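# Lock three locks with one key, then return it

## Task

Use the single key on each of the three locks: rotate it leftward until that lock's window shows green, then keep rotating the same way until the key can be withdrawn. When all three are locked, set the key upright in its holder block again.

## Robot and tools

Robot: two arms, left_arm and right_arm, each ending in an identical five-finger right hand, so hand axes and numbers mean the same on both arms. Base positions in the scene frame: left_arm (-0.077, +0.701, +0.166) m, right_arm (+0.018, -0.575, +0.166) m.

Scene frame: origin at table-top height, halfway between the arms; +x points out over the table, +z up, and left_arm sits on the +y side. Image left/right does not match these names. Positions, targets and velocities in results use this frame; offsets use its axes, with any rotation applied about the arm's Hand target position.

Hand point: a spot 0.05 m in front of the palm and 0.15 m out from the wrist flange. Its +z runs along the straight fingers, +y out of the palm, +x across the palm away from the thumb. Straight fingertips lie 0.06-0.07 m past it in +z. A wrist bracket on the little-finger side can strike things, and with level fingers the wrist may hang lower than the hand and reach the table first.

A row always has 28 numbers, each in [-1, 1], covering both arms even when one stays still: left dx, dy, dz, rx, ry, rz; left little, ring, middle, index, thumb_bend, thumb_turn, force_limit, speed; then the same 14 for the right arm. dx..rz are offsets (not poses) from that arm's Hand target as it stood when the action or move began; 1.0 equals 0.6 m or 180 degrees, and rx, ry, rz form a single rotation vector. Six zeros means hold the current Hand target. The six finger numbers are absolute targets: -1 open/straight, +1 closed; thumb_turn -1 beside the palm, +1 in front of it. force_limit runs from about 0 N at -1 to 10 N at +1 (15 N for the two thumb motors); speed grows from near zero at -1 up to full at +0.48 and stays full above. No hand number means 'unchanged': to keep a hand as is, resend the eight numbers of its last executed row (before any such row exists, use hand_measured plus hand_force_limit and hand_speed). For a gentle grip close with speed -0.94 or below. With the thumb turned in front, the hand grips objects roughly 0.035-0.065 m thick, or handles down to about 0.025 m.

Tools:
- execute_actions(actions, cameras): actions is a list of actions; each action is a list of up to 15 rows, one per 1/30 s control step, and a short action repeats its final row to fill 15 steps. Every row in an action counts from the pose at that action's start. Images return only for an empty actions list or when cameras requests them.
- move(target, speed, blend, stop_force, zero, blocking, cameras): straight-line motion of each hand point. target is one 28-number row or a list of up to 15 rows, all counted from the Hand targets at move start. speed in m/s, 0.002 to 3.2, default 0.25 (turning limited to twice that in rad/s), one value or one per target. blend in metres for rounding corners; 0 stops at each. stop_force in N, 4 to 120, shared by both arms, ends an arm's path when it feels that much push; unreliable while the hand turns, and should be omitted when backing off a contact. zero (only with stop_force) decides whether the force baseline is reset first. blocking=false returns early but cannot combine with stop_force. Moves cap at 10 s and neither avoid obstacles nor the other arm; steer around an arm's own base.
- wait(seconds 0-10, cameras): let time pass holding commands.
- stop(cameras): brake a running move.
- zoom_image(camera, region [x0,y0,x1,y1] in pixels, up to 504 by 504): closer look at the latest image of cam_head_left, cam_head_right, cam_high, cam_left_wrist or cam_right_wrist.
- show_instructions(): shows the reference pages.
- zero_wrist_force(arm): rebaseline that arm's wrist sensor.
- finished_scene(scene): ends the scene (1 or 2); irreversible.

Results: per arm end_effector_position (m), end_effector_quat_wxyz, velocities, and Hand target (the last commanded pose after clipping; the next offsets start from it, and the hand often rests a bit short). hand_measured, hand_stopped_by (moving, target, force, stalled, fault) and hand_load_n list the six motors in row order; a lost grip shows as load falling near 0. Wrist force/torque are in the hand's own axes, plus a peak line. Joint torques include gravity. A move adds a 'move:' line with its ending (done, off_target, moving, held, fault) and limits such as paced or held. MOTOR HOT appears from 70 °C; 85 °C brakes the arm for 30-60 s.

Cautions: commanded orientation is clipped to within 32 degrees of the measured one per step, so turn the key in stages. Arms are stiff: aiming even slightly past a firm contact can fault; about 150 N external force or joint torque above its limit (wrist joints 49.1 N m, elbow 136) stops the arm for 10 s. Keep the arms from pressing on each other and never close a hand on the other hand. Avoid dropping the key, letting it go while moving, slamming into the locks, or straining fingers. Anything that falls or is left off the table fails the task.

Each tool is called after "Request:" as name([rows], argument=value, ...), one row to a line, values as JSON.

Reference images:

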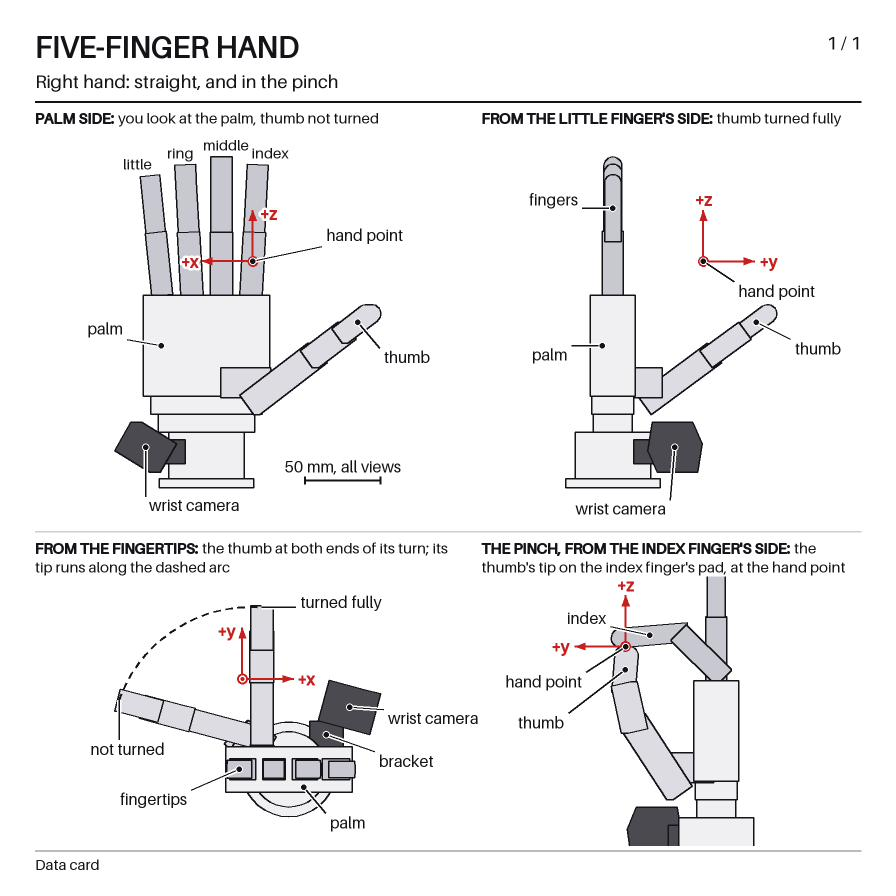

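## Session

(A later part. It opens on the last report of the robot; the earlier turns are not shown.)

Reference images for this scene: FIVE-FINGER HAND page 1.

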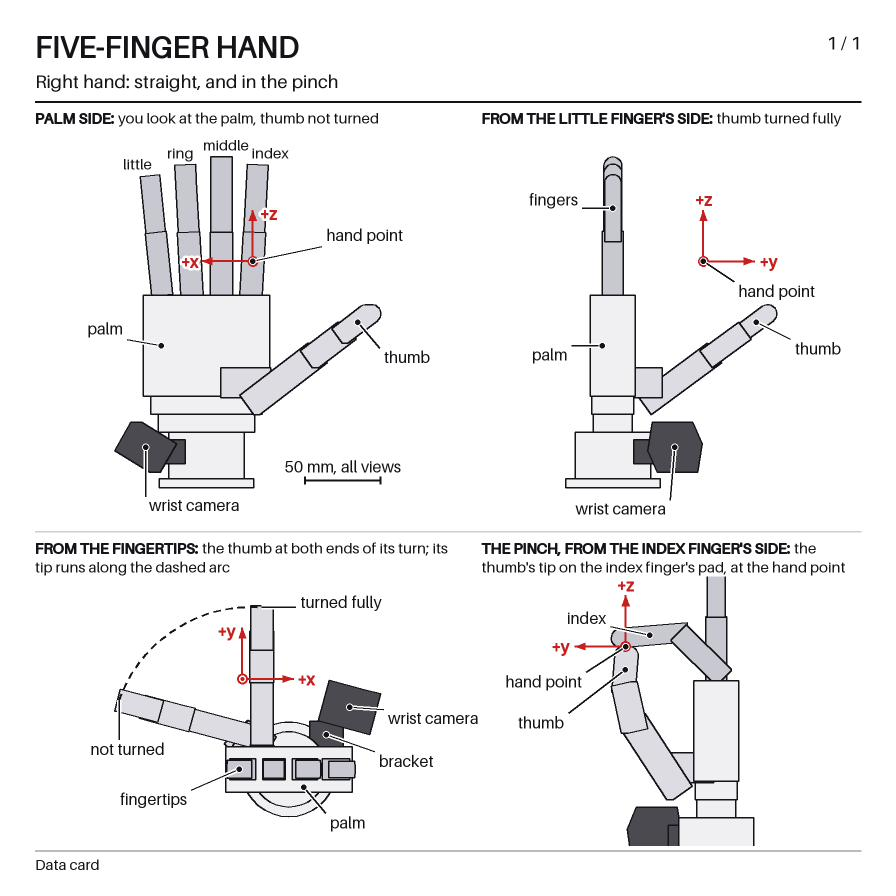

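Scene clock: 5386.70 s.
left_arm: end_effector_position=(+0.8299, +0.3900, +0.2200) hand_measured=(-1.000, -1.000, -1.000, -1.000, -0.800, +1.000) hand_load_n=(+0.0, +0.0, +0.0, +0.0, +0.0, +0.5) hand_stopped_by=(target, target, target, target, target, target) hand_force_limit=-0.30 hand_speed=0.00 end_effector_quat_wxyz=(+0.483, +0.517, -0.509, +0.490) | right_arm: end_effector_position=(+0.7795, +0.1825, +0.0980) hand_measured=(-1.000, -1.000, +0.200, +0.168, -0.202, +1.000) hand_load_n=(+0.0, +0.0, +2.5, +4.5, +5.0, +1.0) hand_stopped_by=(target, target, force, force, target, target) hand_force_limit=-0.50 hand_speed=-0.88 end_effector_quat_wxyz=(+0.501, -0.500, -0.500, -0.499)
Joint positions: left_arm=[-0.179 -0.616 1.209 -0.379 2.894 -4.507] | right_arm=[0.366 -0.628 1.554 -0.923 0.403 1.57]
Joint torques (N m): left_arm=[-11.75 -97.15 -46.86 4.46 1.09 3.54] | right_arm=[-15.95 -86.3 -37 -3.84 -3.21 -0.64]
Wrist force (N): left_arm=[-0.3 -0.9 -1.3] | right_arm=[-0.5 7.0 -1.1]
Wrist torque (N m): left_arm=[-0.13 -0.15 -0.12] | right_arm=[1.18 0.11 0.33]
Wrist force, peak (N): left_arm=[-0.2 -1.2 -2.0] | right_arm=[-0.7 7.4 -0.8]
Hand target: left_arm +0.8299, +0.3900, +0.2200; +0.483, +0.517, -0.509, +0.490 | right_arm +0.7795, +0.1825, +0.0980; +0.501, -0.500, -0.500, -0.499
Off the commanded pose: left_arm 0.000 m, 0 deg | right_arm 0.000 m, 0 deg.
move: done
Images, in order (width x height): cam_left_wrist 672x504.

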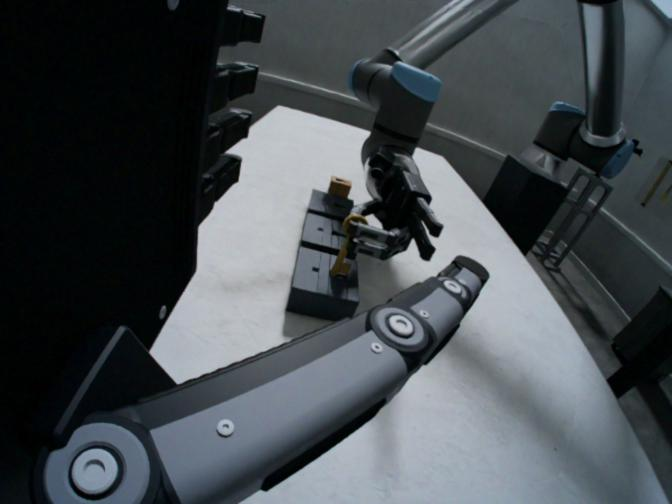

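Request:
move(target=[0,0,0,0,0,0,-1,-1,-1,-1,-0.8,1,-0.3,0,0,0,-0.05,0,0,0,-1,-1,0.7,0.7,-0.2,1,-0.5,-0.88], speed=0.015, stop_force=4.5, zero=false, cameras=["cam_left_wrist"])

Request:
zoom_image(camera="cam_left_wrist", region=[305, 235, 365, 295])

Scene clock: 5406.07 s.
left_arm: end_effector_position=(+0.8299, +0.3900, +0.2200) hand_measured=(-1.000, -1.000, -1.000, -1.000, -0.800, +1.000) hand_load_n=(+0.0, +0.0, +0.0, +0.0, +0.0, +0.5) hand_stopped_by=(target, target, target, target, target, target) hand_force_limit=-0.30 hand_speed=0.00 end_effector_quat_wxyz=(+0.483, +0.517, -0.509, +0.490) | right_arm: end_effector_position=(+0.7795, +0.1825, +0.0680) hand_measured=(-1.000, -1.000, +0.200, +0.168, -0.202, +1.000) hand_load_n=(+0.0, +0.0, +3.5, +4.0, +5.0, +0.5) hand_stopped_by=(target, target, force, force, target, target) hand_force_limit=-0.50 hand_speed=-0.88 end_effector_quat_wxyz=(+0.501, -0.500, -0.500, -0.499)
Joint positions: left_arm=[-0.179 -0.616 1.209 -0.379 2.894 -4.507] | right_arm=[0.366 -0.588 1.545 -0.953 0.403 1.57]
Joint torques (N m): left_arm=[-11.03 -96.58 -46.67 4.3 1 3.64] | right_arm=[-14.02 -86.24 -35.82 -3.76 -3.4 1.29]
Wrist force (N): left_arm=[-0.5 -1.0 -1.6] | right_arm=[-0.9 7.1 -1.5]
Wrist torque (N m): left_arm=[-0.13 -0.12 -0.13] | right_arm=[1.19 0.18 0.29]
Wrist force, peak (N): left_arm=[-0.6 -1.2 -1.9] | right_arm=[-0.7 7.4 -1.1]
Hand target: left_arm +0.8299, +0.3900, +0.2200; +0.483, +0.517, -0.509, +0.490 | right_arm +0.7795, +0.1825, +0.0680; +0.501, -0.500, -0.500, -0.499
Off the commanded pose: left_arm 0.000 m, 0 deg | right_arm 0.000 m, 0 deg.
move: done
Images, in order (width x height): cam_left_wrist 672x504.

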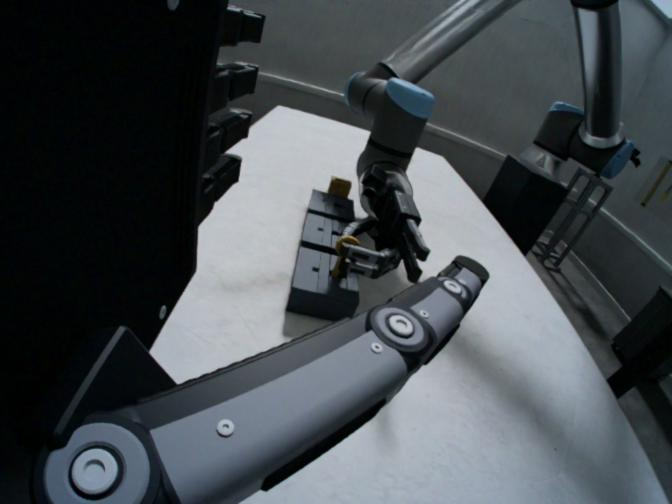

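Scaled by 8.400 from the camera's 672x504 image, which has a finer 960x720 frame.

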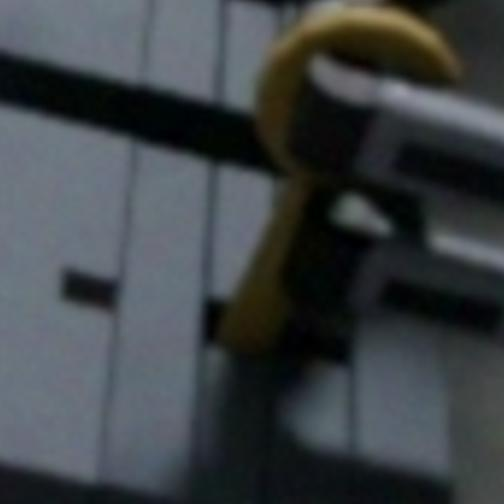

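Request:
move([
  [0,0,0,0,0,0,-1,-1,-1,-1,-0.8,1,-0.3,0,0,0,-0.00333,0,0,0,-1,-1,0.7,0.7,-0.2,1,-0.5,-0.88],
], speed=0.01, stop_force=4, zero=false)

Request:
move(target=[0,0.1,0.05,0,0,0,-1,-1,-1,-1,-0.8,1,-0.3,0,0,0,0,0,0,0,-1,-1,0.7,0.7,-0.2,1,-0.5,-0.88], speed=0.15, cameras=["cam_left_wrist","cam_right_wrist"])

Request:
zoom_image(camera="cam_left_wrist", region=[290, 210, 390, 310])

Scene clock: 5444.33 s.
left_arm: end_effector_position=(+0.8299, +0.3900, +0.2200) hand_measured=(-1.000, -1.000, -1.000, -1.000, -0.800, +1.000) hand_load_n=(+0.0, +0.0, +0.0, +0.0, +0.0, +0.0) hand_stopped_by=(target, target, target, target, target, target) hand_force_limit=-0.30 hand_speed=0.00 end_effector_quat_wxyz=(+0.483, +0.517, -0.509, +0.490) | right_arm: end_effector_position=(+0.7796, +0.1825, +0.0665) hand_measured=(-1.000, -1.000, +0.200, +0.168, -0.202, +1.000) hand_load_n=(+0.0, +0.0, +3.0, +4.0, +4.5, -1.0) hand_stopped_by=(target, target, force, force, target, target) hand_force_limit=-0.50 hand_speed=-0.88 end_effector_quat_wxyz=(+0.501, -0.500, -0.500, -0.499)
Joint positions: left_arm=[-0.179 -0.616 1.209 -0.379 2.894 -4.507] | right_arm=[0.366 -0.586 1.544 -0.955 0.403 1.57]
Joint torques (N m): left_arm=[-12.37 -97.52 -46.66 4.39 0.95 3.59] | right_arm=[-13.65 -103.78 -20 2.98 -3.17 1.51]
Wrist force (N): left_arm=[-0.3 -1.2 -1.6] | right_arm=[1.3 6.8 -1.1]
Wrist torque (N m): left_arm=[-0.17 -0.16 -0.13] | right_arm=[1.13 0.16 0.28]
Wrist force, peak (N): left_arm=[-0.5 -1.2 -1.9] | right_arm=[4.1 7.5 -1.3]
Hand target: left_arm +0.8299, +0.3900, +0.2200; +0.483, +0.517, -0.509, +0.490 | right_arm +0.7795, +0.1825, +0.0665; +0.501, -0.500, -0.500, -0.499
Off the commanded pose: left_arm 0.000 m, 0 deg | right_arm 0.000 m, 0 deg.
move: contact (right_arm)

Scene clock: 5445.43 s.
left_arm: end_effector_position=(+0.8299, +0.4500, +0.2500) hand_measured=(-1.000, -1.000, -1.000, -1.000, -0.800, +1.000) hand_load_n=(+0.0, +0.0, +0.0, +0.0, +0.0, +0.0) hand_stopped_by=(target, target, target, target, target, target) hand_force_limit=-0.30 hand_speed=0.00 end_effector_quat_wxyz=(+0.483, +0.517, -0.509, +0.490) end_effector_velocity=(+0.000, +0.001, +0.001) end_effector_angular_velocity=(+0.000, +0.001, +0.000) | right_arm: end_effector_position=(+0.7795, +0.1825, +0.0665) hand_measured=(-1.000, -1.000, +0.200, +0.168, -0.202, +1.000) hand_load_n=(+0.0, +0.0, +3.0, +4.0, +5.0, -0.5) hand_stopped_by=(target, target, force, force, target, target) hand_force_limit=-0.50 hand_speed=-0.88 end_effector_quat_wxyz=(+0.501, -0.500, -0.500, -0.499)
Joint positions: left_arm=[-0.117 -0.633 1.183 -0.27 2.954 -4.437] | right_arm=[0.366 -0.586 1.544 -0.955 0.403 1.57]
Joint velocities: left_arm=[0.001 -0.001 -0.001 0.005 0 0.002] | right_arm=[within noise]
Joint torques (N m): left_arm=[7.82 -99.6 -48.23 4.65 2.81 3.27] | right_arm=[-11.58 -102.65 -12.1 2.76 -2.88 1.5]
Wrist force (N): left_arm=[-0.7 -0.7 -1.4] | right_arm=[1.0 7.2 -0.8]
Wrist torque (N m): left_arm=[-0.10 -0.10 -0.13] | right_arm=[1.19 0.15 0.29]
Wrist force, peak (N): left_arm=[0.0 -1.1 -2.5] | right_arm=[2.5 7.6 -1.0]
Hand target: left_arm +0.8299, +0.4500, +0.2500; +0.483, +0.517, -0.509, +0.490 | right_arm +0.7795, +0.1825, +0.0665; +0.501, -0.500, -0.500, -0.499
Off the commanded pose: left_arm 0.000 m, 0 deg | right_arm 0.000 m, 0 deg.
move: done
Images, in order (width x height): cam_left_wrist 672x504, cam_right_wrist 672x504.

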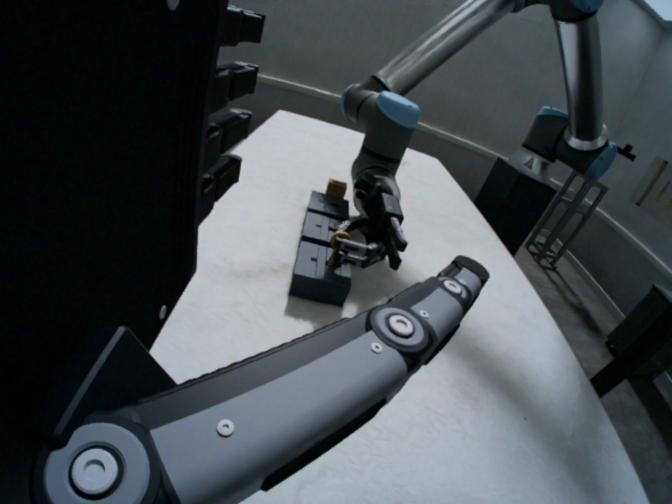

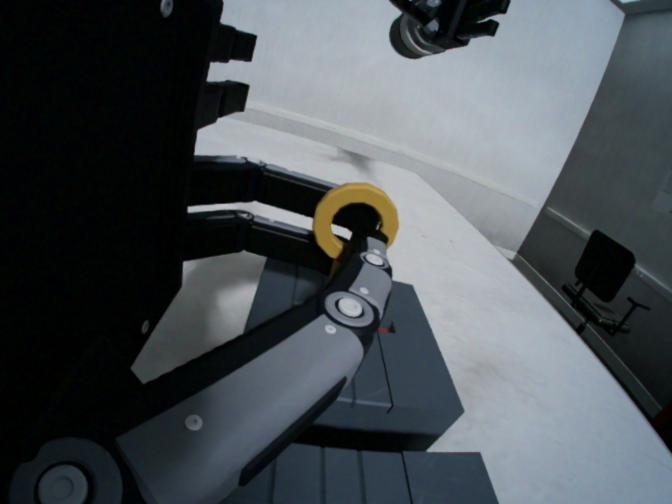

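Scaled by 5.040 from the camera's 672x504 image, which has a finer 960x720 frame.

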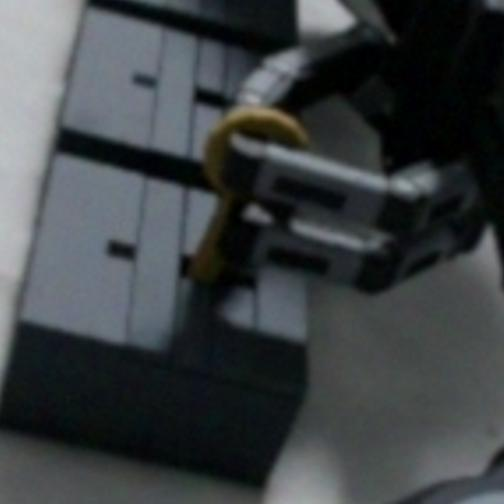

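Request:
move([
  [0,0,0,0,0,0,-1,-1,-1,-1,-0.8,1,-0.3,0,-0.000125,-0.001905,0,0,0,0.05556,-1,-1,0.7,0.7,-0.2,1,-0.5,-0.88],
  [0,0,0,0,0,0,-1,-1,-1,-1,-0.8,1,-0.3,0,0.000083,-0.003805,0,0,0,0.11111,-1,-1,0.7,0.7,-0.2,1,-0.5,-0.88],
  [0,0,0,0,0,0,-1,-1,-1,-1,-0.8,1,-0.3,0,0.000618,-0.00564,0,0,0,0.16667,-1,-1,0.7,0.7,-0.2,1,-0.5,-0.88],
  [0,0,0,0,0,0,-1,-1,-1,-1,-0.8,1,-0.3,0,0.001463,-0.007353,0,0,0,0.22222,-1,-1,0.7,0.7,-0.2,1,-0.5,-0.88],
  [0,0,0,0,0,0,-1,-1,-1,-1,-0.8,1,-0.3,0,0.002593,-0.008893,0,0,0,0.27778,-1,-1,0.7,0.7,-0.2,1,-0.5,-0.88],
  [0,0,0,0,0,0,-1,-1,-1,-1,-0.8,1,-0.3,0,0.003973,-0.010215,0,0,0,0.33333,-1,-1,0.7,0.7,-0.2,1,-0.5,-0.88],
], speed=0.06, blend=0.001, stop_force=20, cameras=["cam_left_wrist","cam_right_wrist"])

Request:
zoom_image(camera="cam_left_wrist", region=[290, 210, 390, 310])

Scene clock: 5483.13 s.
left_arm: end_effector_position=(+0.8299, +0.4500, +0.2500) hand_measured=(-1.000, -1.000, -1.000, -1.000, -0.800, +1.000) hand_load_n=(+0.0, +0.0, +0.0, +0.0, +0.0, +0.0) hand_stopped_by=(target, target, target, target, target, target) hand_force_limit=-0.30 hand_speed=0.00 end_effector_quat_wxyz=(+0.483, +0.517, -0.509, +0.490) | right_arm: end_effector_position=(+0.7819, +0.1764, +0.0665) hand_measured=(-1.000, -1.000, +0.200, +0.168, -0.202, +1.000) hand_load_n=(+0.0, +0.0, +9.0, +0.0, +7.0, -3.0) hand_stopped_by=(target, target, force, force, target, target) hand_force_limit=-0.50 hand_speed=-0.88 end_effector_quat_wxyz=(+0.683, -0.183, -0.683, -0.181)
Joint positions: left_arm=[-0.117 -0.633 1.183 -0.269 2.954 -4.436] | right_arm=[0.335 -0.219 0.696 -0.479 -0.675 1.575]
Joint torques (N m): left_arm=[4.64 -98.28 -47.79 4.9 2.65 3.23] | right_arm=[25.25 -109.06 -44.03 4.73 -3.76 -2.06]
Wrist force (N): left_arm=[-0.6 -0.8 -1.5] | right_arm=[0.6 8.5 -3.4]
Wrist torque (N m): left_arm=[-0.12 -0.12 -0.13] | right_arm=[1.18 -0.11 0.31]
Wrist force, peak (N): left_arm=[-0.8 -1.1 -1.8] | right_arm=[0.5 14.5 3.2]
Hand target: left_arm +0.8299, +0.4500, +0.2500; +0.483, +0.517, -0.509, +0.490 | right_arm +0.7819, +0.1764, +0.0665; +0.683, -0.183, -0.683, -0.181
Off the commanded pose: left_arm 0.000 m, 0 deg | right_arm 0.000 m, 0 deg.
move: done
Images, in order (width x height): cam_left_wrist 672x504, cam_right_wrist 672x504.

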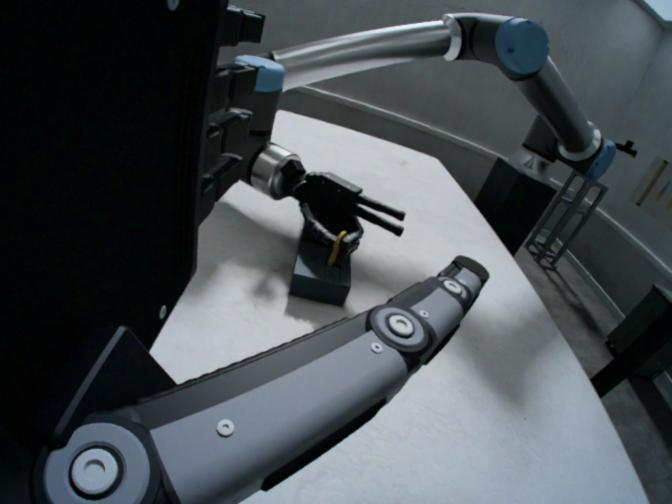

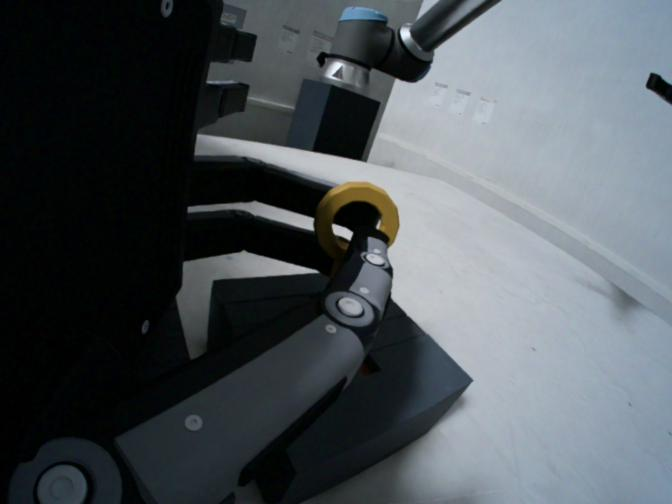

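Scaled by 5.040 from the camera's 672x504 image, which has a finer 960x720 frame.

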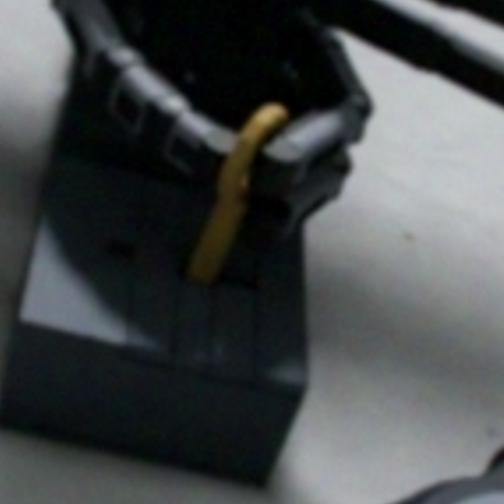

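Request:
move([
  [0,0,0,0,0,0,-1,-1,-1,-1,-0.8,1,-0.3,0,0.000772,-0.000565,0,0,0,0.02778,-1,-1,0.7,0.7,-0.2,1,-0.5,-0.88],
  [0,0,0,0,0,0,-1,-1,-1,-1,-0.8,1,-0.3,0,0.001588,-0.001062,0,0,0,0.05556,-1,-1,0.7,0.7,-0.2,1,-0.5,-0.88],
  [0,0,0,0,0,0,-1,-1,-1,-1,-0.8,1,-0.3,0,0.002447,-0.001483,0,0,0,0.08333,-1,-1,0.7,0.7,-0.2,1,-0.5,-0.88],
], speed=0.06, blend=0.001, stop_force=20, cameras=["cam_left_wrist","cam_right_wrist"])

Request:
zoom_image(camera="cam_left_wrist", region=[290, 210, 390, 310])

Scene clock: 5504.53 s.
left_arm: end_effector_position=(+0.8299, +0.4500, +0.2500) hand_measured=(-1.000, -1.000, -1.000, -1.000, -0.800, +1.000) hand_load_n=(+0.0, +0.0, +0.0, +0.0, +0.0, +0.5) hand_stopped_by=(target, target, target, target, target, target) hand_force_limit=-0.30 hand_speed=0.00 end_effector_quat_wxyz=(+0.483, +0.517, -0.509, +0.490) | right_arm: end_effector_position=(+0.7834, +0.1755, +0.0665) hand_measured=(-1.000, -1.000, +0.200, +0.168, -0.202, +1.000) hand_load_n=(+0.0, +0.0, +7.0, +0.0, +9.5, -3.5) hand_stopped_by=(target, target, force, force, target, target) hand_force_limit=-0.50 hand_speed=-0.88 end_effector_quat_wxyz=(+0.701, -0.092, -0.702, -0.091)
Joint positions: left_arm=[-0.117 -0.633 1.183 -0.269 2.954 -4.436] | right_arm=[0.368 0.027 0.17 -0.199 -0.904 1.574]
Joint torques (N m): left_arm=[2.36 -97.16 -47.23 4.85 2.65 3.37] | right_arm=[25.61 -115.89 -49.23 5.44 -4.25 -2.43]
Wrist force (N): left_arm=[-0.6 -1.1 -1.5] | right_arm=[-1.4 9.6 -4.5]
Wrist torque (N m): left_arm=[-0.17 -0.12 -0.15] | right_arm=[1.21 0.02 0.34]
Wrist force, peak (N): left_arm=[-0.9 -1.0 -1.7] | right_arm=[2.4 13.7 -4.4]
Hand target: left_arm +0.8299, +0.4500, +0.2500; +0.483, +0.517, -0.509, +0.490 | right_arm +0.7834, +0.1755, +0.0665; +0.701, -0.092, -0.702, -0.091
Off the commanded pose: left_arm 0.000 m, 0 deg | right_arm 0.000 m, 0 deg.
move: done
Images, in order (width x height): cam_left_wrist 672x504, cam_right_wrist 672x504.

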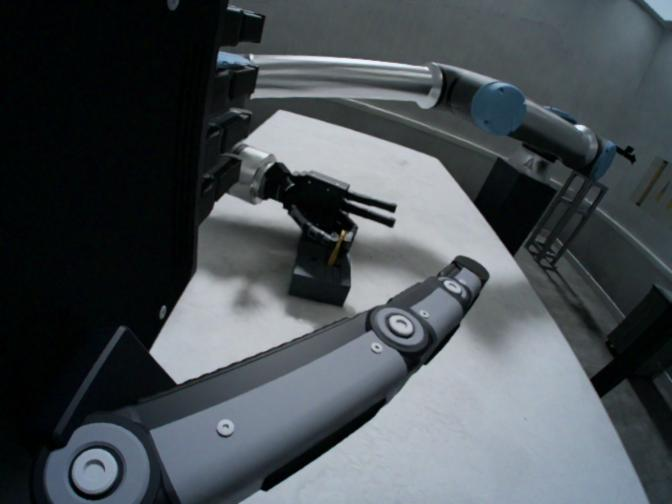

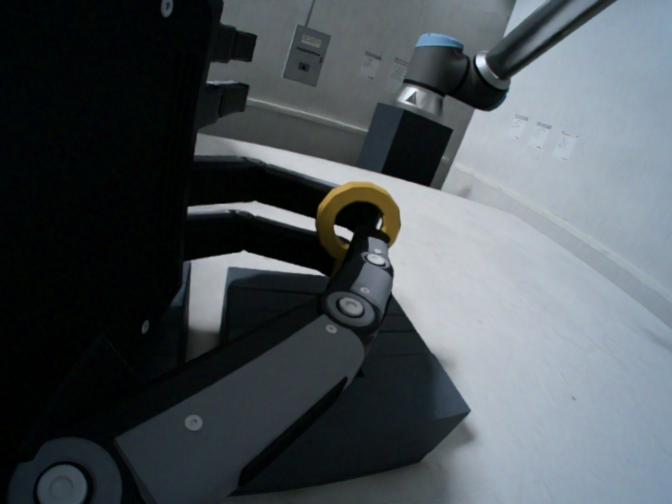

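Scaled by 5.040 from the camera's 672x504 image, which has a finer 960x720 frame.

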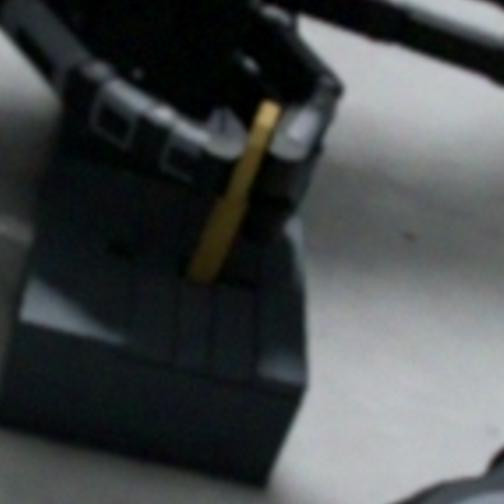

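Request:
move([
  [0,0,0,0,0,0,-1,-1,-1,-1,-0.8,1,-0.3,0,0,0,0,0,0,0,-1,-1,-0.5,-0.5,-0.6,1,-0.5,-0.5],
  [0,0,0,0,0,0,-1,-1,-1,-1,-0.8,1,-0.3,0,-0.0215,-0.0805,0,0,0,0,-1,-1,-0.5,-0.5,-0.6,1,-0.5,-0.5],
], speed=0.06)

Request:
move([
  [0,0.08333,0,0,0,0,-1,-1,-1,-1,-0.8,1,-0.3,0,-0.0092,-0.0287,0.2225,0,0,-0.1944,-1,-1,-0.5,-0.5,-0.6,1,-0.5,-0.5],
  [0,0.08333,0,0,0,0,-1,-1,-1,-1,-0.8,1,-0.3,0,-0.0175,-0.0453,0.2225,0,0,-0.4167,-1,-1,-0.5,-0.5,-0.6,1,-0.5,-0.5],
], speed=0.2, blend=0.02)

Request:
wait(seconds=0.1, cameras=["cam_left_wrist","cam_head_left"])

Request:
zoom_image(camera="cam_left_wrist", region=[290, 210, 390, 310])

Scene clock: 5538.40 s.
left_arm: end_effector_position=(+0.8299, +0.4500, +0.2500) hand_measured=(-1.000, -1.000, -1.000, -1.000, -0.800, +1.000) hand_load_n=(+0.0, +0.0, +0.0, +0.0, +0.0, +0.0) hand_stopped_by=(target, target, target, target, target, target) hand_force_limit=-0.30 hand_speed=0.00 end_effector_quat_wxyz=(+0.483, +0.517, -0.509, +0.490) | right_arm: end_effector_position=(+0.7705, +0.1272, +0.0665) hand_measured=(-1.000, -1.000, -0.500, -0.500, -0.600, +1.000) hand_load_n=(+0.0, +0.5, +0.0, +0.0, +0.0, +0.5) hand_stopped_by=(target, target, target, target, target, target) hand_force_limit=-0.50 hand_speed=-0.50 end_effector_quat_wxyz=(+0.701, -0.092, -0.702, -0.091)
Joint positions: left_arm=[-0.117 -0.633 1.183 -0.269 2.954 -4.436] | right_arm=[0.334 -0.14 0.524 -0.386 -0.939 1.574]
Joint torques (N m): left_arm=[0.74 -98.24 -47.59 5.07 2.71 3.27] | right_arm=[-17.53 -131.29 -25.16 -2.12 -3.56 2.55]
Wrist force (N): left_arm=[-0.4 -0.9 -1.3] | right_arm=[-0.1 7.1 -1.2]
Wrist torque (N m): left_arm=[-0.14 -0.15 -0.12] | right_arm=[1.24 0.10 0.02]
Wrist force, peak (N): left_arm=[-0.9 -0.8 -1.9] | right_arm=[-2.1 10.0 -4.3]
Hand target: left_arm +0.8299, +0.4500, +0.2500; +0.483, +0.517, -0.509, +0.490 | right_arm +0.7705, +0.1272, +0.0665; +0.701, -0.092, -0.702, -0.091
Off the commanded pose: left_arm 0.000 m, 0 deg | right_arm 0.000 m, 0 deg.
move: done

Scene clock: 5542.33 s.
left_arm: end_effector_position=(+0.8299, +0.5000, +0.2500) hand_measured=(-1.000, -1.000, -1.000, -1.000, -0.800, +1.000) hand_load_n=(+0.0, +0.0, +0.0, +0.0, +0.0, +0.5) hand_stopped_by=(target, target, target, target, target, target) hand_force_limit=-0.30 hand_speed=0.00 end_effector_quat_wxyz=(+0.483, +0.517, -0.509, +0.490) | right_arm: end_effector_position=(+0.7600, +0.1000, +0.2000) hand_measured=(-1.000, -1.000, -0.500, -0.500, -0.600, +1.000) hand_load_n=(+0.0, +0.0, +0.0, +0.0, +0.0, +0.0) hand_stopped_by=(target, target, target, target, target, target) hand_force_limit=-0.50 hand_speed=-0.50 end_effector_quat_wxyz=(+0.501, -0.500, -0.500, -0.499)
Joint positions: left_arm=[-0.064 -0.608 1.141 -0.149 3.003 -4.331] | right_arm=[0.279 -0.822 1.712 -0.886 0.316 1.569]
Joint torques (N m): left_arm=[7.69 -97.84 -48.3 5.49 3.27 3.62] | right_arm=[23.13 -93.07 -16.36 -4.53 3.46 2.31]
Wrist force (N): left_arm=[0.1 -0.8 -1.6] | right_arm=[0.0 7.5 -1.0]
Wrist torque (N m): left_arm=[-0.08 -0.19 -0.11] | right_arm=[1.30 0.11 0.07]
Wrist force, peak (N): left_arm=[-0.1 -0.9 -2.1] | right_arm=[-0.2 7.7 -1.1]
Hand target: left_arm +0.8299, +0.5000, +0.2500; +0.483, +0.517, -0.509, +0.490 | right_arm +0.7600, +0.1000, +0.2000; +0.501, -0.500, -0.500, -0.499
Off the commanded pose: left_arm 0.000 m, 0 deg | right_arm 0.000 m, 0 deg.
move: done

Scene clock: 5542.43 s.
left_arm: end_effector_position=(+0.8299, +0.5000, +0.2500) hand_measured=(-1.000, -1.000, -1.000, -1.000, -0.800, +1.000) hand_load_n=(+0.0, +0.0, +0.0, +0.0, +0.0, +0.0) hand_stopped_by=(target, target, target, target, target, target) hand_force_limit=-0.30 hand_speed=0.00 end_effector_quat_wxyz=(+0.483, +0.517, -0.509, +0.490) | right_arm: end_effector_position=(+0.7600, +0.1000, +0.2000) hand_measured=(-1.000, -1.000, -0.500, -0.500, -0.600, +1.000) hand_load_n=(+0.0, +0.0, +0.0, -0.5, +0.0, +0.0) hand_stopped_by=(target, target, target, target, target, target) hand_force_limit=-0.50 hand_speed=-0.50 end_effector_quat_wxyz=(+0.501, -0.500, -0.500, -0.499)
Joint positions: left_arm=[-0.064 -0.608 1.141 -0.149 3.003 -4.331] | right_arm=[0.279 -0.822 1.712 -0.886 0.316 1.569]
Joint torques (N m): left_arm=[6.84 -99.6 -47.25 5.54 3 3.23] | right_arm=[21.9 -95.17 -16.31 -3.79 3.52 2.5]
Wrist force (N): left_arm=[0.0 -1.1 -1.7] | right_arm=[-0.1 7.2 -0.8]
Wrist torque (N m): left_arm=[-0.12 -0.18 -0.12] | right_arm=[1.24 0.11 0.05]
Wrist force, peak (N): left_arm=[-0.2 -1.1 -2.0] | right_arm=[-0.1 7.6 -1.0]
Hand target: left_arm +0.8299, +0.5000, +0.2500; +0.483, +0.517, -0.509, +0.490 | right_arm +0.7600, +0.1000, +0.2000; +0.501, -0.500, -0.500, -0.499
Off the commanded pose: left_arm 0.000 m, 0 deg | right_arm 0.000 m, 0 deg.
wait: 0.10 s; no rest
Images, in order (width x height): cam_head_left 672x504, cam_left_wrist 672x504.

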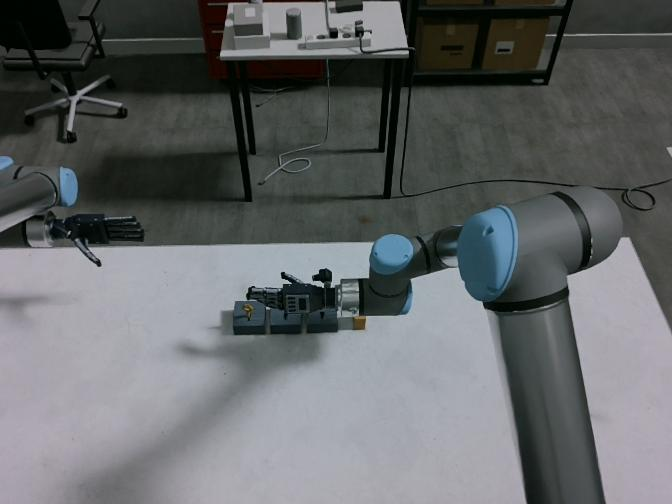

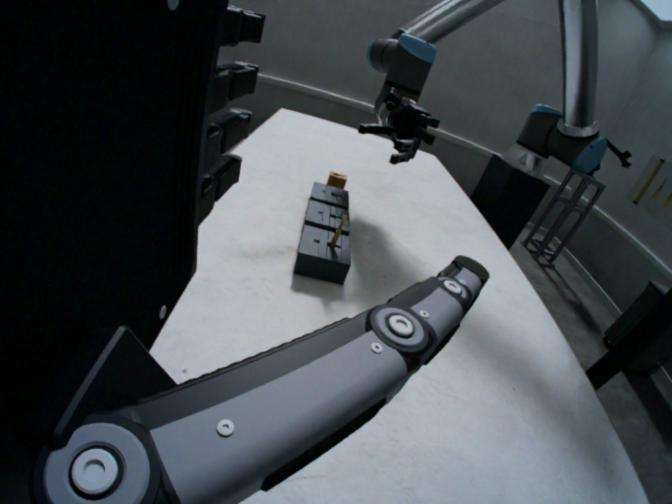

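Scaled by 5.040 from the camera's 672x504 image, which has a finer 960x720 frame.

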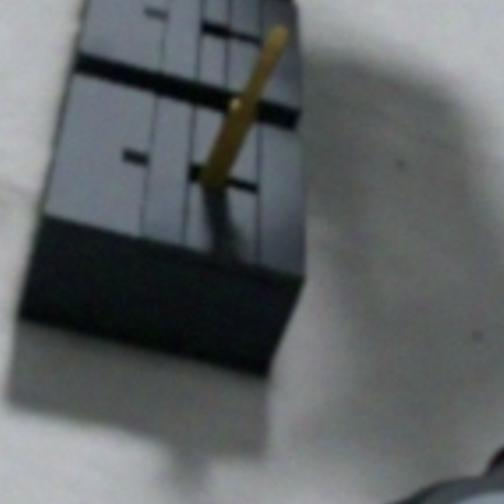

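Request:
move([
  [0,0,0,0,0,0,-1,-1,-1,-1,-0.8,1,-0.3,0,0.01017,0.216,-0.0667,0,0,-0.4667,-1,-1,-0.5,-0.5,-0.6,1,-0.5,-0.5],
  [0,0,0,0,0,0,-1,-1,-1,-1,-0.8,1,-0.3,0,0.01017,0.216,-0.2227,0,0,-0.4667,-1,-1,-0.5,-0.5,-0.2,1,-0.5,-0.5],
], speed=[0.2,0.12], cameras=["cam_left_wrist","cam_right_wrist"])

Request:
zoom_image(camera="cam_left_wrist", region=[290, 210, 390, 310])

Scene clock: 5565.10 s.
left_arm: end_effector_position=(+0.8299, +0.5000, +0.2500) hand_measured=(-1.000, -1.000, -1.000, -1.000, -0.800, +1.000) hand_load_n=(+0.0, +0.0, +0.0, +0.0, +0.0, +0.0) hand_stopped_by=(target, target, target, target, target, target) hand_force_limit=-0.30 hand_speed=0.00 end_effector_quat_wxyz=(+0.483, +0.517, -0.509, +0.490) | right_arm: end_effector_position=(+0.7661, +0.2296, +0.0664) hand_measured=(-1.000, -1.000, -0.500, -0.500, -0.200, +1.000) hand_load_n=(+0.0, +0.0, +0.0, +0.0, +0.0, +0.0) hand_stopped_by=(target, target, target, target, target, target) hand_force_limit=-0.50 hand_speed=-0.50 end_effector_quat_wxyz=(-0.038, +0.707, +0.037, +0.706)
Joint positions: left_arm=[-0.064 -0.608 1.141 -0.149 3.003 -4.331] | right_arm=[0.832 -0.472 1.265 -0.791 2.335 1.574]
Joint torques (N m): left_arm=[6.62 -99.9 -47.44 5.27 3.06 3.3] | right_arm=[19.15 -98.05 -40.95 -4.57 3.56 -2.36]
Wrist force (N): left_arm=[0.2 -1.1 -1.8] | right_arm=[-0.3 7.2 -1.4]
Wrist torque (N m): left_arm=[-0.12 -0.22 -0.11] | right_arm=[1.27 0.13 0.01]
Wrist force, peak (N): left_arm=[-0.1 -1.5 -1.8] | right_arm=[-0.1 7.9 -1.3]
Hand target: left_arm +0.8299, +0.5000, +0.2500; +0.483, +0.517, -0.509, +0.490 | right_arm +0.7661, +0.2296, +0.0663; -0.038, +0.707, +0.037, +0.706
Off the commanded pose: left_arm 0.000 m, 0 deg | right_arm 0.000 m, 0 deg.
move: done
Images, in order (width x height): cam_left_wrist 672x504, cam_right_wrist 672x504.

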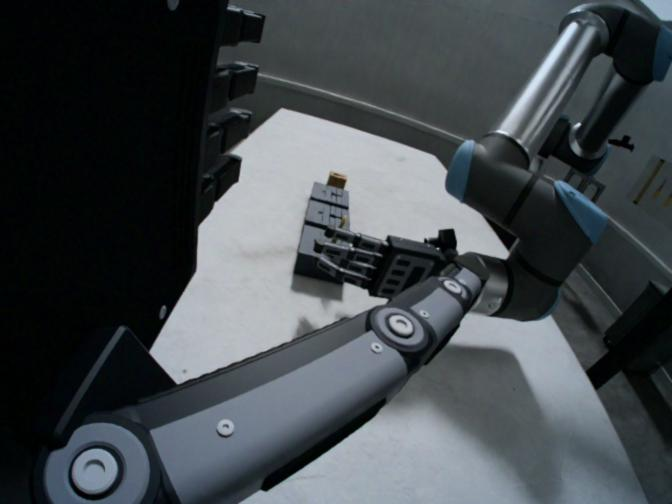

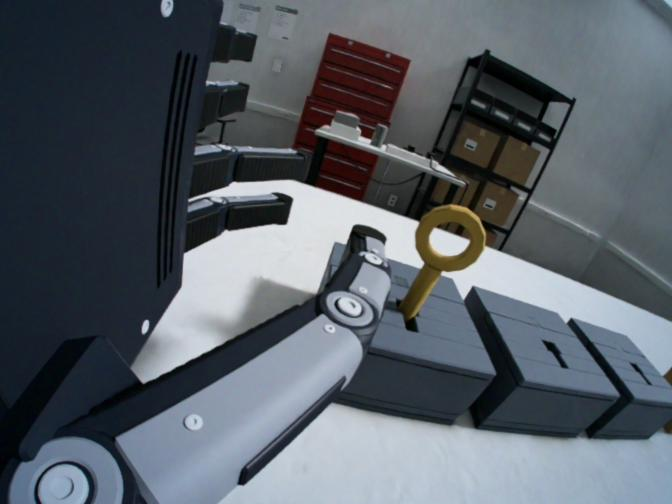

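Scaled by 5.040 from the camera's 672x504 image, which has a finer 960x720 frame.

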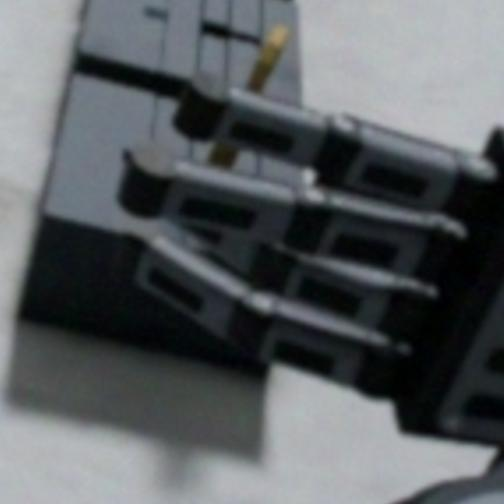

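Request:
move(target=[0,0,0,0,0,0,-1,-1,-1,-1,-0.8,1,-0.3,0,0.01633,-0.07517,0,0,0,0,-1,-1,-0.5,-0.5,-0.2,1,-0.5,-0.5], speed=0.05, stop_force=4, cameras=["cam_left_wrist","cam_right_wrist"])

Request:
zoom_image(camera="cam_right_wrist", region=[310, 160, 460, 310])

Request:
zoom_image(camera="cam_left_wrist", region=[290, 210, 390, 310])

Scene clock: 5575.97 s.
left_arm: end_effector_position=(+0.8299, +0.5000, +0.2500) hand_measured=(-1.000, -1.000, -1.000, -1.000, -0.800, +1.000) hand_load_n=(+0.0, +0.0, +0.0, +0.0, +0.0, +0.5) hand_stopped_by=(target, target, target, target, target, target) hand_force_limit=-0.30 hand_speed=0.00 end_effector_quat_wxyz=(+0.483, +0.517, -0.509, +0.490) | right_arm: end_effector_position=(+0.7759, +0.1845, +0.0663) hand_measured=(-1.000, -1.000, -0.500, -0.500, -0.200, +1.000) hand_load_n=(+0.0, +0.0, +0.0, +0.0, +0.0, +0.5) hand_stopped_by=(target, target, target, target, target, target) hand_force_limit=-0.50 hand_speed=-0.50 end_effector_quat_wxyz=(-0.038, +0.707, +0.037, +0.706)
Joint positions: left_arm=[-0.064 -0.608 1.141 -0.149 3.003 -4.331] | right_arm=[0.792 -0.511 1.359 -0.846 2.295 1.574]
Joint torques (N m): left_arm=[7.55 -100.03 -48.13 5.27 2.59 3.5] | right_arm=[-18.78 -113.07 -17.92 -4.46 -3.25 -2.42]
Wrist force (N): left_arm=[-0.3 -1.3 -1.7] | right_arm=[-0.5 7.3 -0.9]
Wrist torque (N m): left_arm=[-0.15 -0.14 -0.14] | right_arm=[1.22 0.16 0.10]
Wrist force, peak (N): left_arm=[0.0 -1.5 -1.7] | right_arm=[-0.4 7.8 -1.4]
Hand target: left_arm +0.8299, +0.5000, +0.2500; +0.483, +0.517, -0.509, +0.490 | right_arm +0.7759, +0.1845, +0.0663; -0.038, +0.707, +0.037, +0.706
Off the commanded pose: left_arm 0.000 m, 0 deg | right_arm 0.000 m, 0 deg.
move: done
Images, in order (width x height): cam_left_wrist 672x504, cam_right_wrist 672x504.

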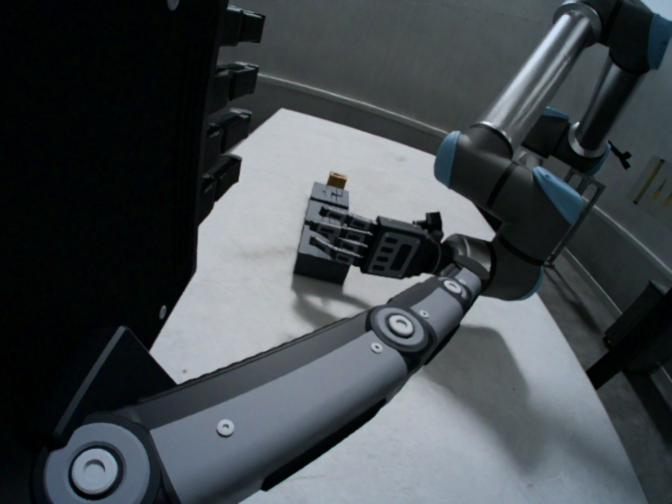

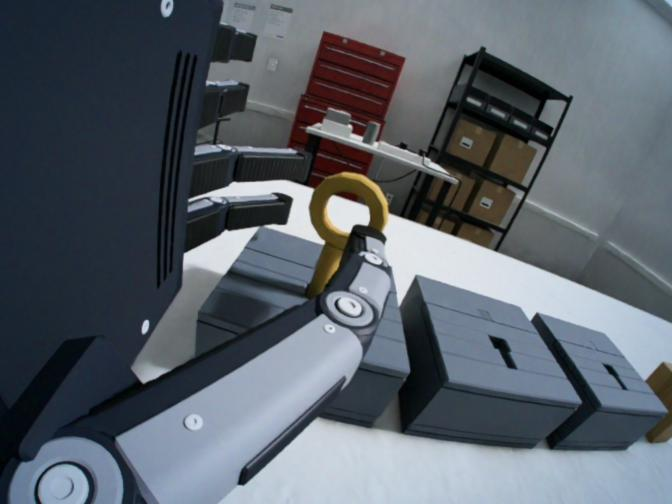

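Scaled by 3.360 from the camera's 672x504 image, which has a finer 960x720 frame.

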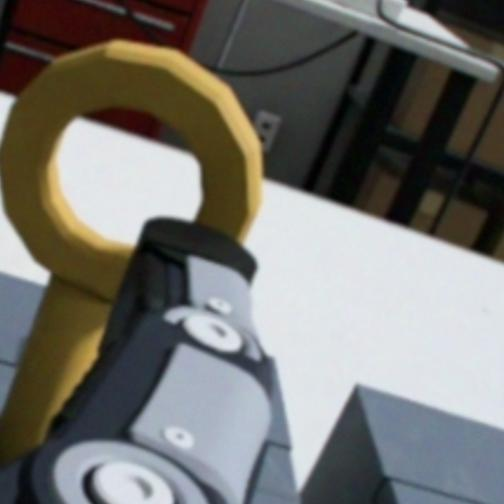

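Scaled by 5.040 from the camera's 672x504 image, which has a finer 960x720 frame.

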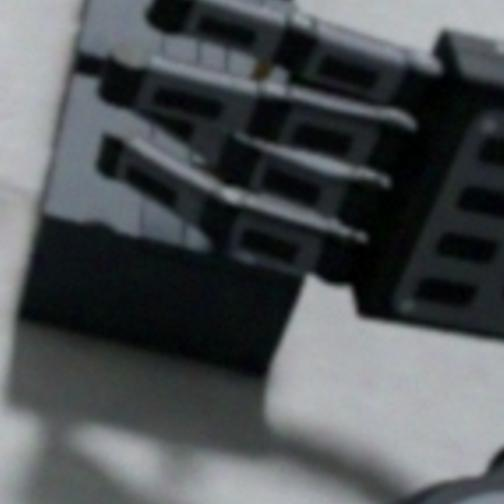

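Request:
move(target=[0,0,0,0,0,0,-1,-1,-1,-1,-0.8,1,-0.3,0,0.0199,0.0021,0,0,0,0,-1,-1,-0.5,-0.5,-0.2,1,-0.5,-0.5], speed=0.02, stop_force=4)

Request:
execute_actions([
  [[0,0,0,0,0,0,-1,-1,-1,-1,-0.8,1,-0.3,0,0,0,0,0,0,0,-1,-1,0.7,0.7,-0.2,1,-0.5,-0.88]],
])

Request:
wait(seconds=2.5, cameras=["cam_left_wrist","cam_right_wrist"])

Request:
zoom_image(camera="cam_right_wrist", region=[310, 160, 460, 310])

Scene clock: 5590.53 s.
left_arm: end_effector_position=(+0.8299, +0.5000, +0.2500) hand_measured=(-1.000, -1.000, -1.000, -1.000, -0.800, +1.000) hand_load_n=(+0.0, +0.0, +0.0, +0.0, +0.0, +0.5) hand_stopped_by=(target, target, target, target, target, target) hand_force_limit=-0.30 hand_speed=0.00 end_effector_quat_wxyz=(+0.483, +0.517, -0.509, +0.490) | right_arm: end_effector_position=(+0.7878, +0.1858, +0.0664) hand_measured=(-1.000, -1.000, -0.500, -0.500, -0.200, +1.000) hand_load_n=(+0.0, +0.0, +0.0, +0.0, +0.0, +0.0) hand_stopped_by=(target, target, target, target, target, target) hand_force_limit=-0.50 hand_speed=-0.50 end_effector_quat_wxyz=(-0.038, +0.707, +0.037, +0.706)
Joint positions: left_arm=[-0.064 -0.608 1.141 -0.149 3.003 -4.331] | right_arm=[0.784 -0.503 1.339 -0.834 2.287 1.574]
Joint torques (N m): left_arm=[7.4 -97.85 -47.75 5.17 2.78 3.49] | right_arm=[-15.69 -95.56 -40.12 1.96 -3.2 -1.39]
Wrist force (N): left_arm=[-0.2 -1.0 -1.7] | right_arm=[-0.4 7.5 -1.2]
Wrist torque (N m): left_arm=[-0.12 -0.16 -0.13] | right_arm=[1.28 0.13 0.13]
Wrist force, peak (N): left_arm=[-0.1 -1.2 -2.0] | right_arm=[-0.3 7.7 -1.3]
Hand target: left_arm +0.8299, +0.5000, +0.2500; +0.483, +0.517, -0.509, +0.490 | right_arm +0.7878, +0.1858, +0.0663; -0.038, +0.707, +0.037, +0.706
Off the commanded pose: left_arm 0.000 m, 0 deg | right_arm 0.000 m, 0 deg.
move: done

Scene clock: 5592.90 s.
left_arm: end_effector_position=(+0.8299, +0.5000, +0.2500) hand_measured=(-1.000, -1.000, -1.000, -1.000, -0.800, +1.000) hand_load_n=(+0.0, +0.0, +0.0, +0.0, +0.0, +0.5) hand_stopped_by=(target, target, target, target, target, target) hand_force_limit=-0.30 hand_speed=0.00 end_effector_quat_wxyz=(+0.483, +0.517, -0.509, +0.490) | right_arm: end_effector_position=(+0.7878, +0.1858, +0.0664) hand_measured=(-1.000, -1.000, +0.202, +0.146, -0.200, +1.000) hand_load_n=(+0.0, +0.0, +3.0, +0.5, +1.5, +0.5) hand_stopped_by=(target, target, force, force, target, target) hand_force_limit=-0.50 hand_speed=-0.88 end_effector_quat_wxyz=(-0.038, +0.707, +0.037, +0.706)
Joint positions: left_arm=[-0.064 -0.608 1.141 -0.149 3.003 -4.331] | right_arm=[0.784 -0.503 1.339 -0.834 2.287 1.574]
Joint torques (N m): left_arm=[7.23 -99.08 -47.85 5.35 2.62 3.38] | right_arm=[-15.51 -95.17 -38.49 1.65 -2.21 1.32]
Wrist force (N): left_arm=[-0.3 -1.0 -1.6] | right_arm=[-0.4 6.1 -1.4]
Wrist torque (N m): left_arm=[-0.11 -0.15 -0.14] | right_arm=[1.25 0.08 0.12]
Wrist force, peak (N): left_arm=[-0.1 -1.2 -2.1] | right_arm=[-0.3 7.7 -0.9]
Hand target: left_arm +0.8299, +0.5000, +0.2500; +0.483, +0.517, -0.509, +0.490 | right_arm +0.7878, +0.1858, +0.0663; -0.038, +0.707, +0.037, +0.706
Off the commanded pose: left_arm 0.000 m, 0 deg | right_arm 0.000 m, 0 deg.

Scene clock: 5595.40 s.
left_arm: end_effector_position=(+0.8299, +0.5000, +0.2500) hand_measured=(-1.000, -1.000, -1.000, -1.000, -0.800, +1.000) hand_load_n=(+0.0, +0.0, +0.0, +0.0, +0.0, +0.0) hand_stopped_by=(target, target, target, target, target, target) hand_force_limit=-0.30 hand_speed=0.00 end_effector_quat_wxyz=(+0.483, +0.517, -0.509, +0.490) | right_arm: end_effector_position=(+0.7878, +0.1858, +0.0664) hand_measured=(-1.000, -1.000, +0.202, +0.146, -0.200, +1.000) hand_load_n=(+0.0, +0.0, +3.0, +0.5, +1.0, +0.5) hand_stopped_by=(target, target, force, force, target, target) hand_force_limit=-0.50 hand_speed=-0.88 end_effector_quat_wxyz=(-0.038, +0.707, +0.037, +0.706)
Joint positions: left_arm=[-0.064 -0.608 1.141 -0.149 3.003 -4.331] | right_arm=[0.784 -0.503 1.339 -0.834 2.287 1.574]
Joint torques (N m): left_arm=[7.24 -98.99 -47.25 5.28 2.64 3.28] | right_arm=[-17.07 -95.94 -32.27 1.28 -1.06 1.53]
Wrist force (N): left_arm=[-0.2 -1.0 -1.7] | right_arm=[-1.3 6.0 -1.8]
Wrist torque (N m): left_arm=[-0.11 -0.16 -0.13] | right_arm=[1.26 0.16 0.09]
Wrist force, peak (N): left_arm=[-0.3 -1.1 -2.0] | right_arm=[-0.2 6.5 -1.5]
Hand target: left_arm +0.8299, +0.5000, +0.2500; +0.483, +0.517, -0.509, +0.490 | right_arm +0.7878, +0.1858, +0.0663; -0.038, +0.707, +0.037, +0.706
Off the commanded pose: left_arm 0.000 m, 0 deg | right_arm 0.000 m, 0 deg.
wait: 2.50 s; at rest by 0.17 s
Images, in order (width x height): cam_left_wrist 672x504, cam_right_wrist 672x504.

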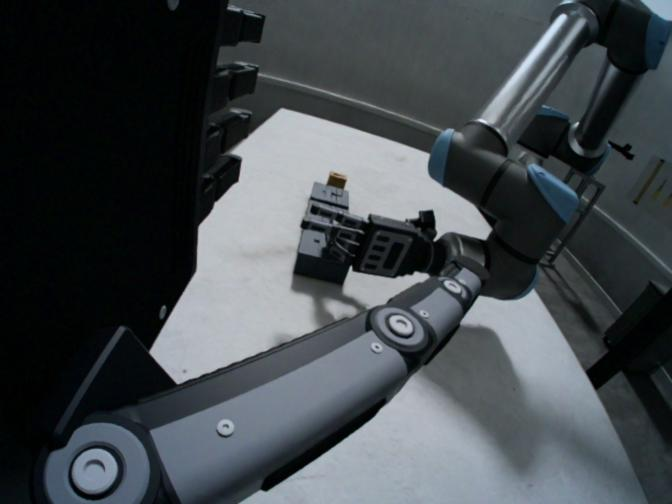

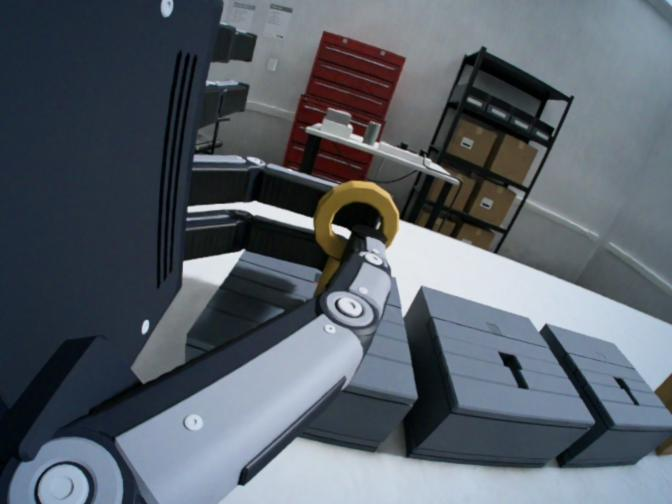

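Scaled by 3.360 from the camera's 672x504 image, which has a finer 960x720 frame.

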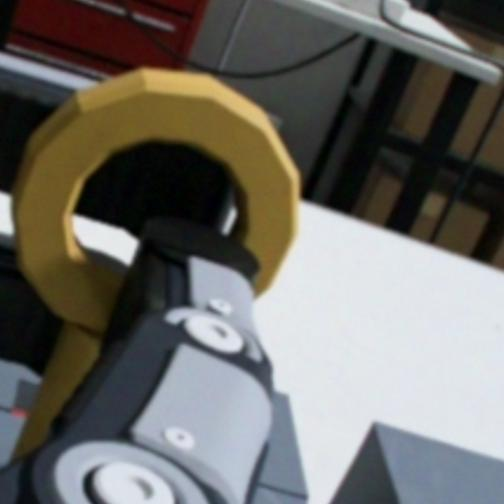

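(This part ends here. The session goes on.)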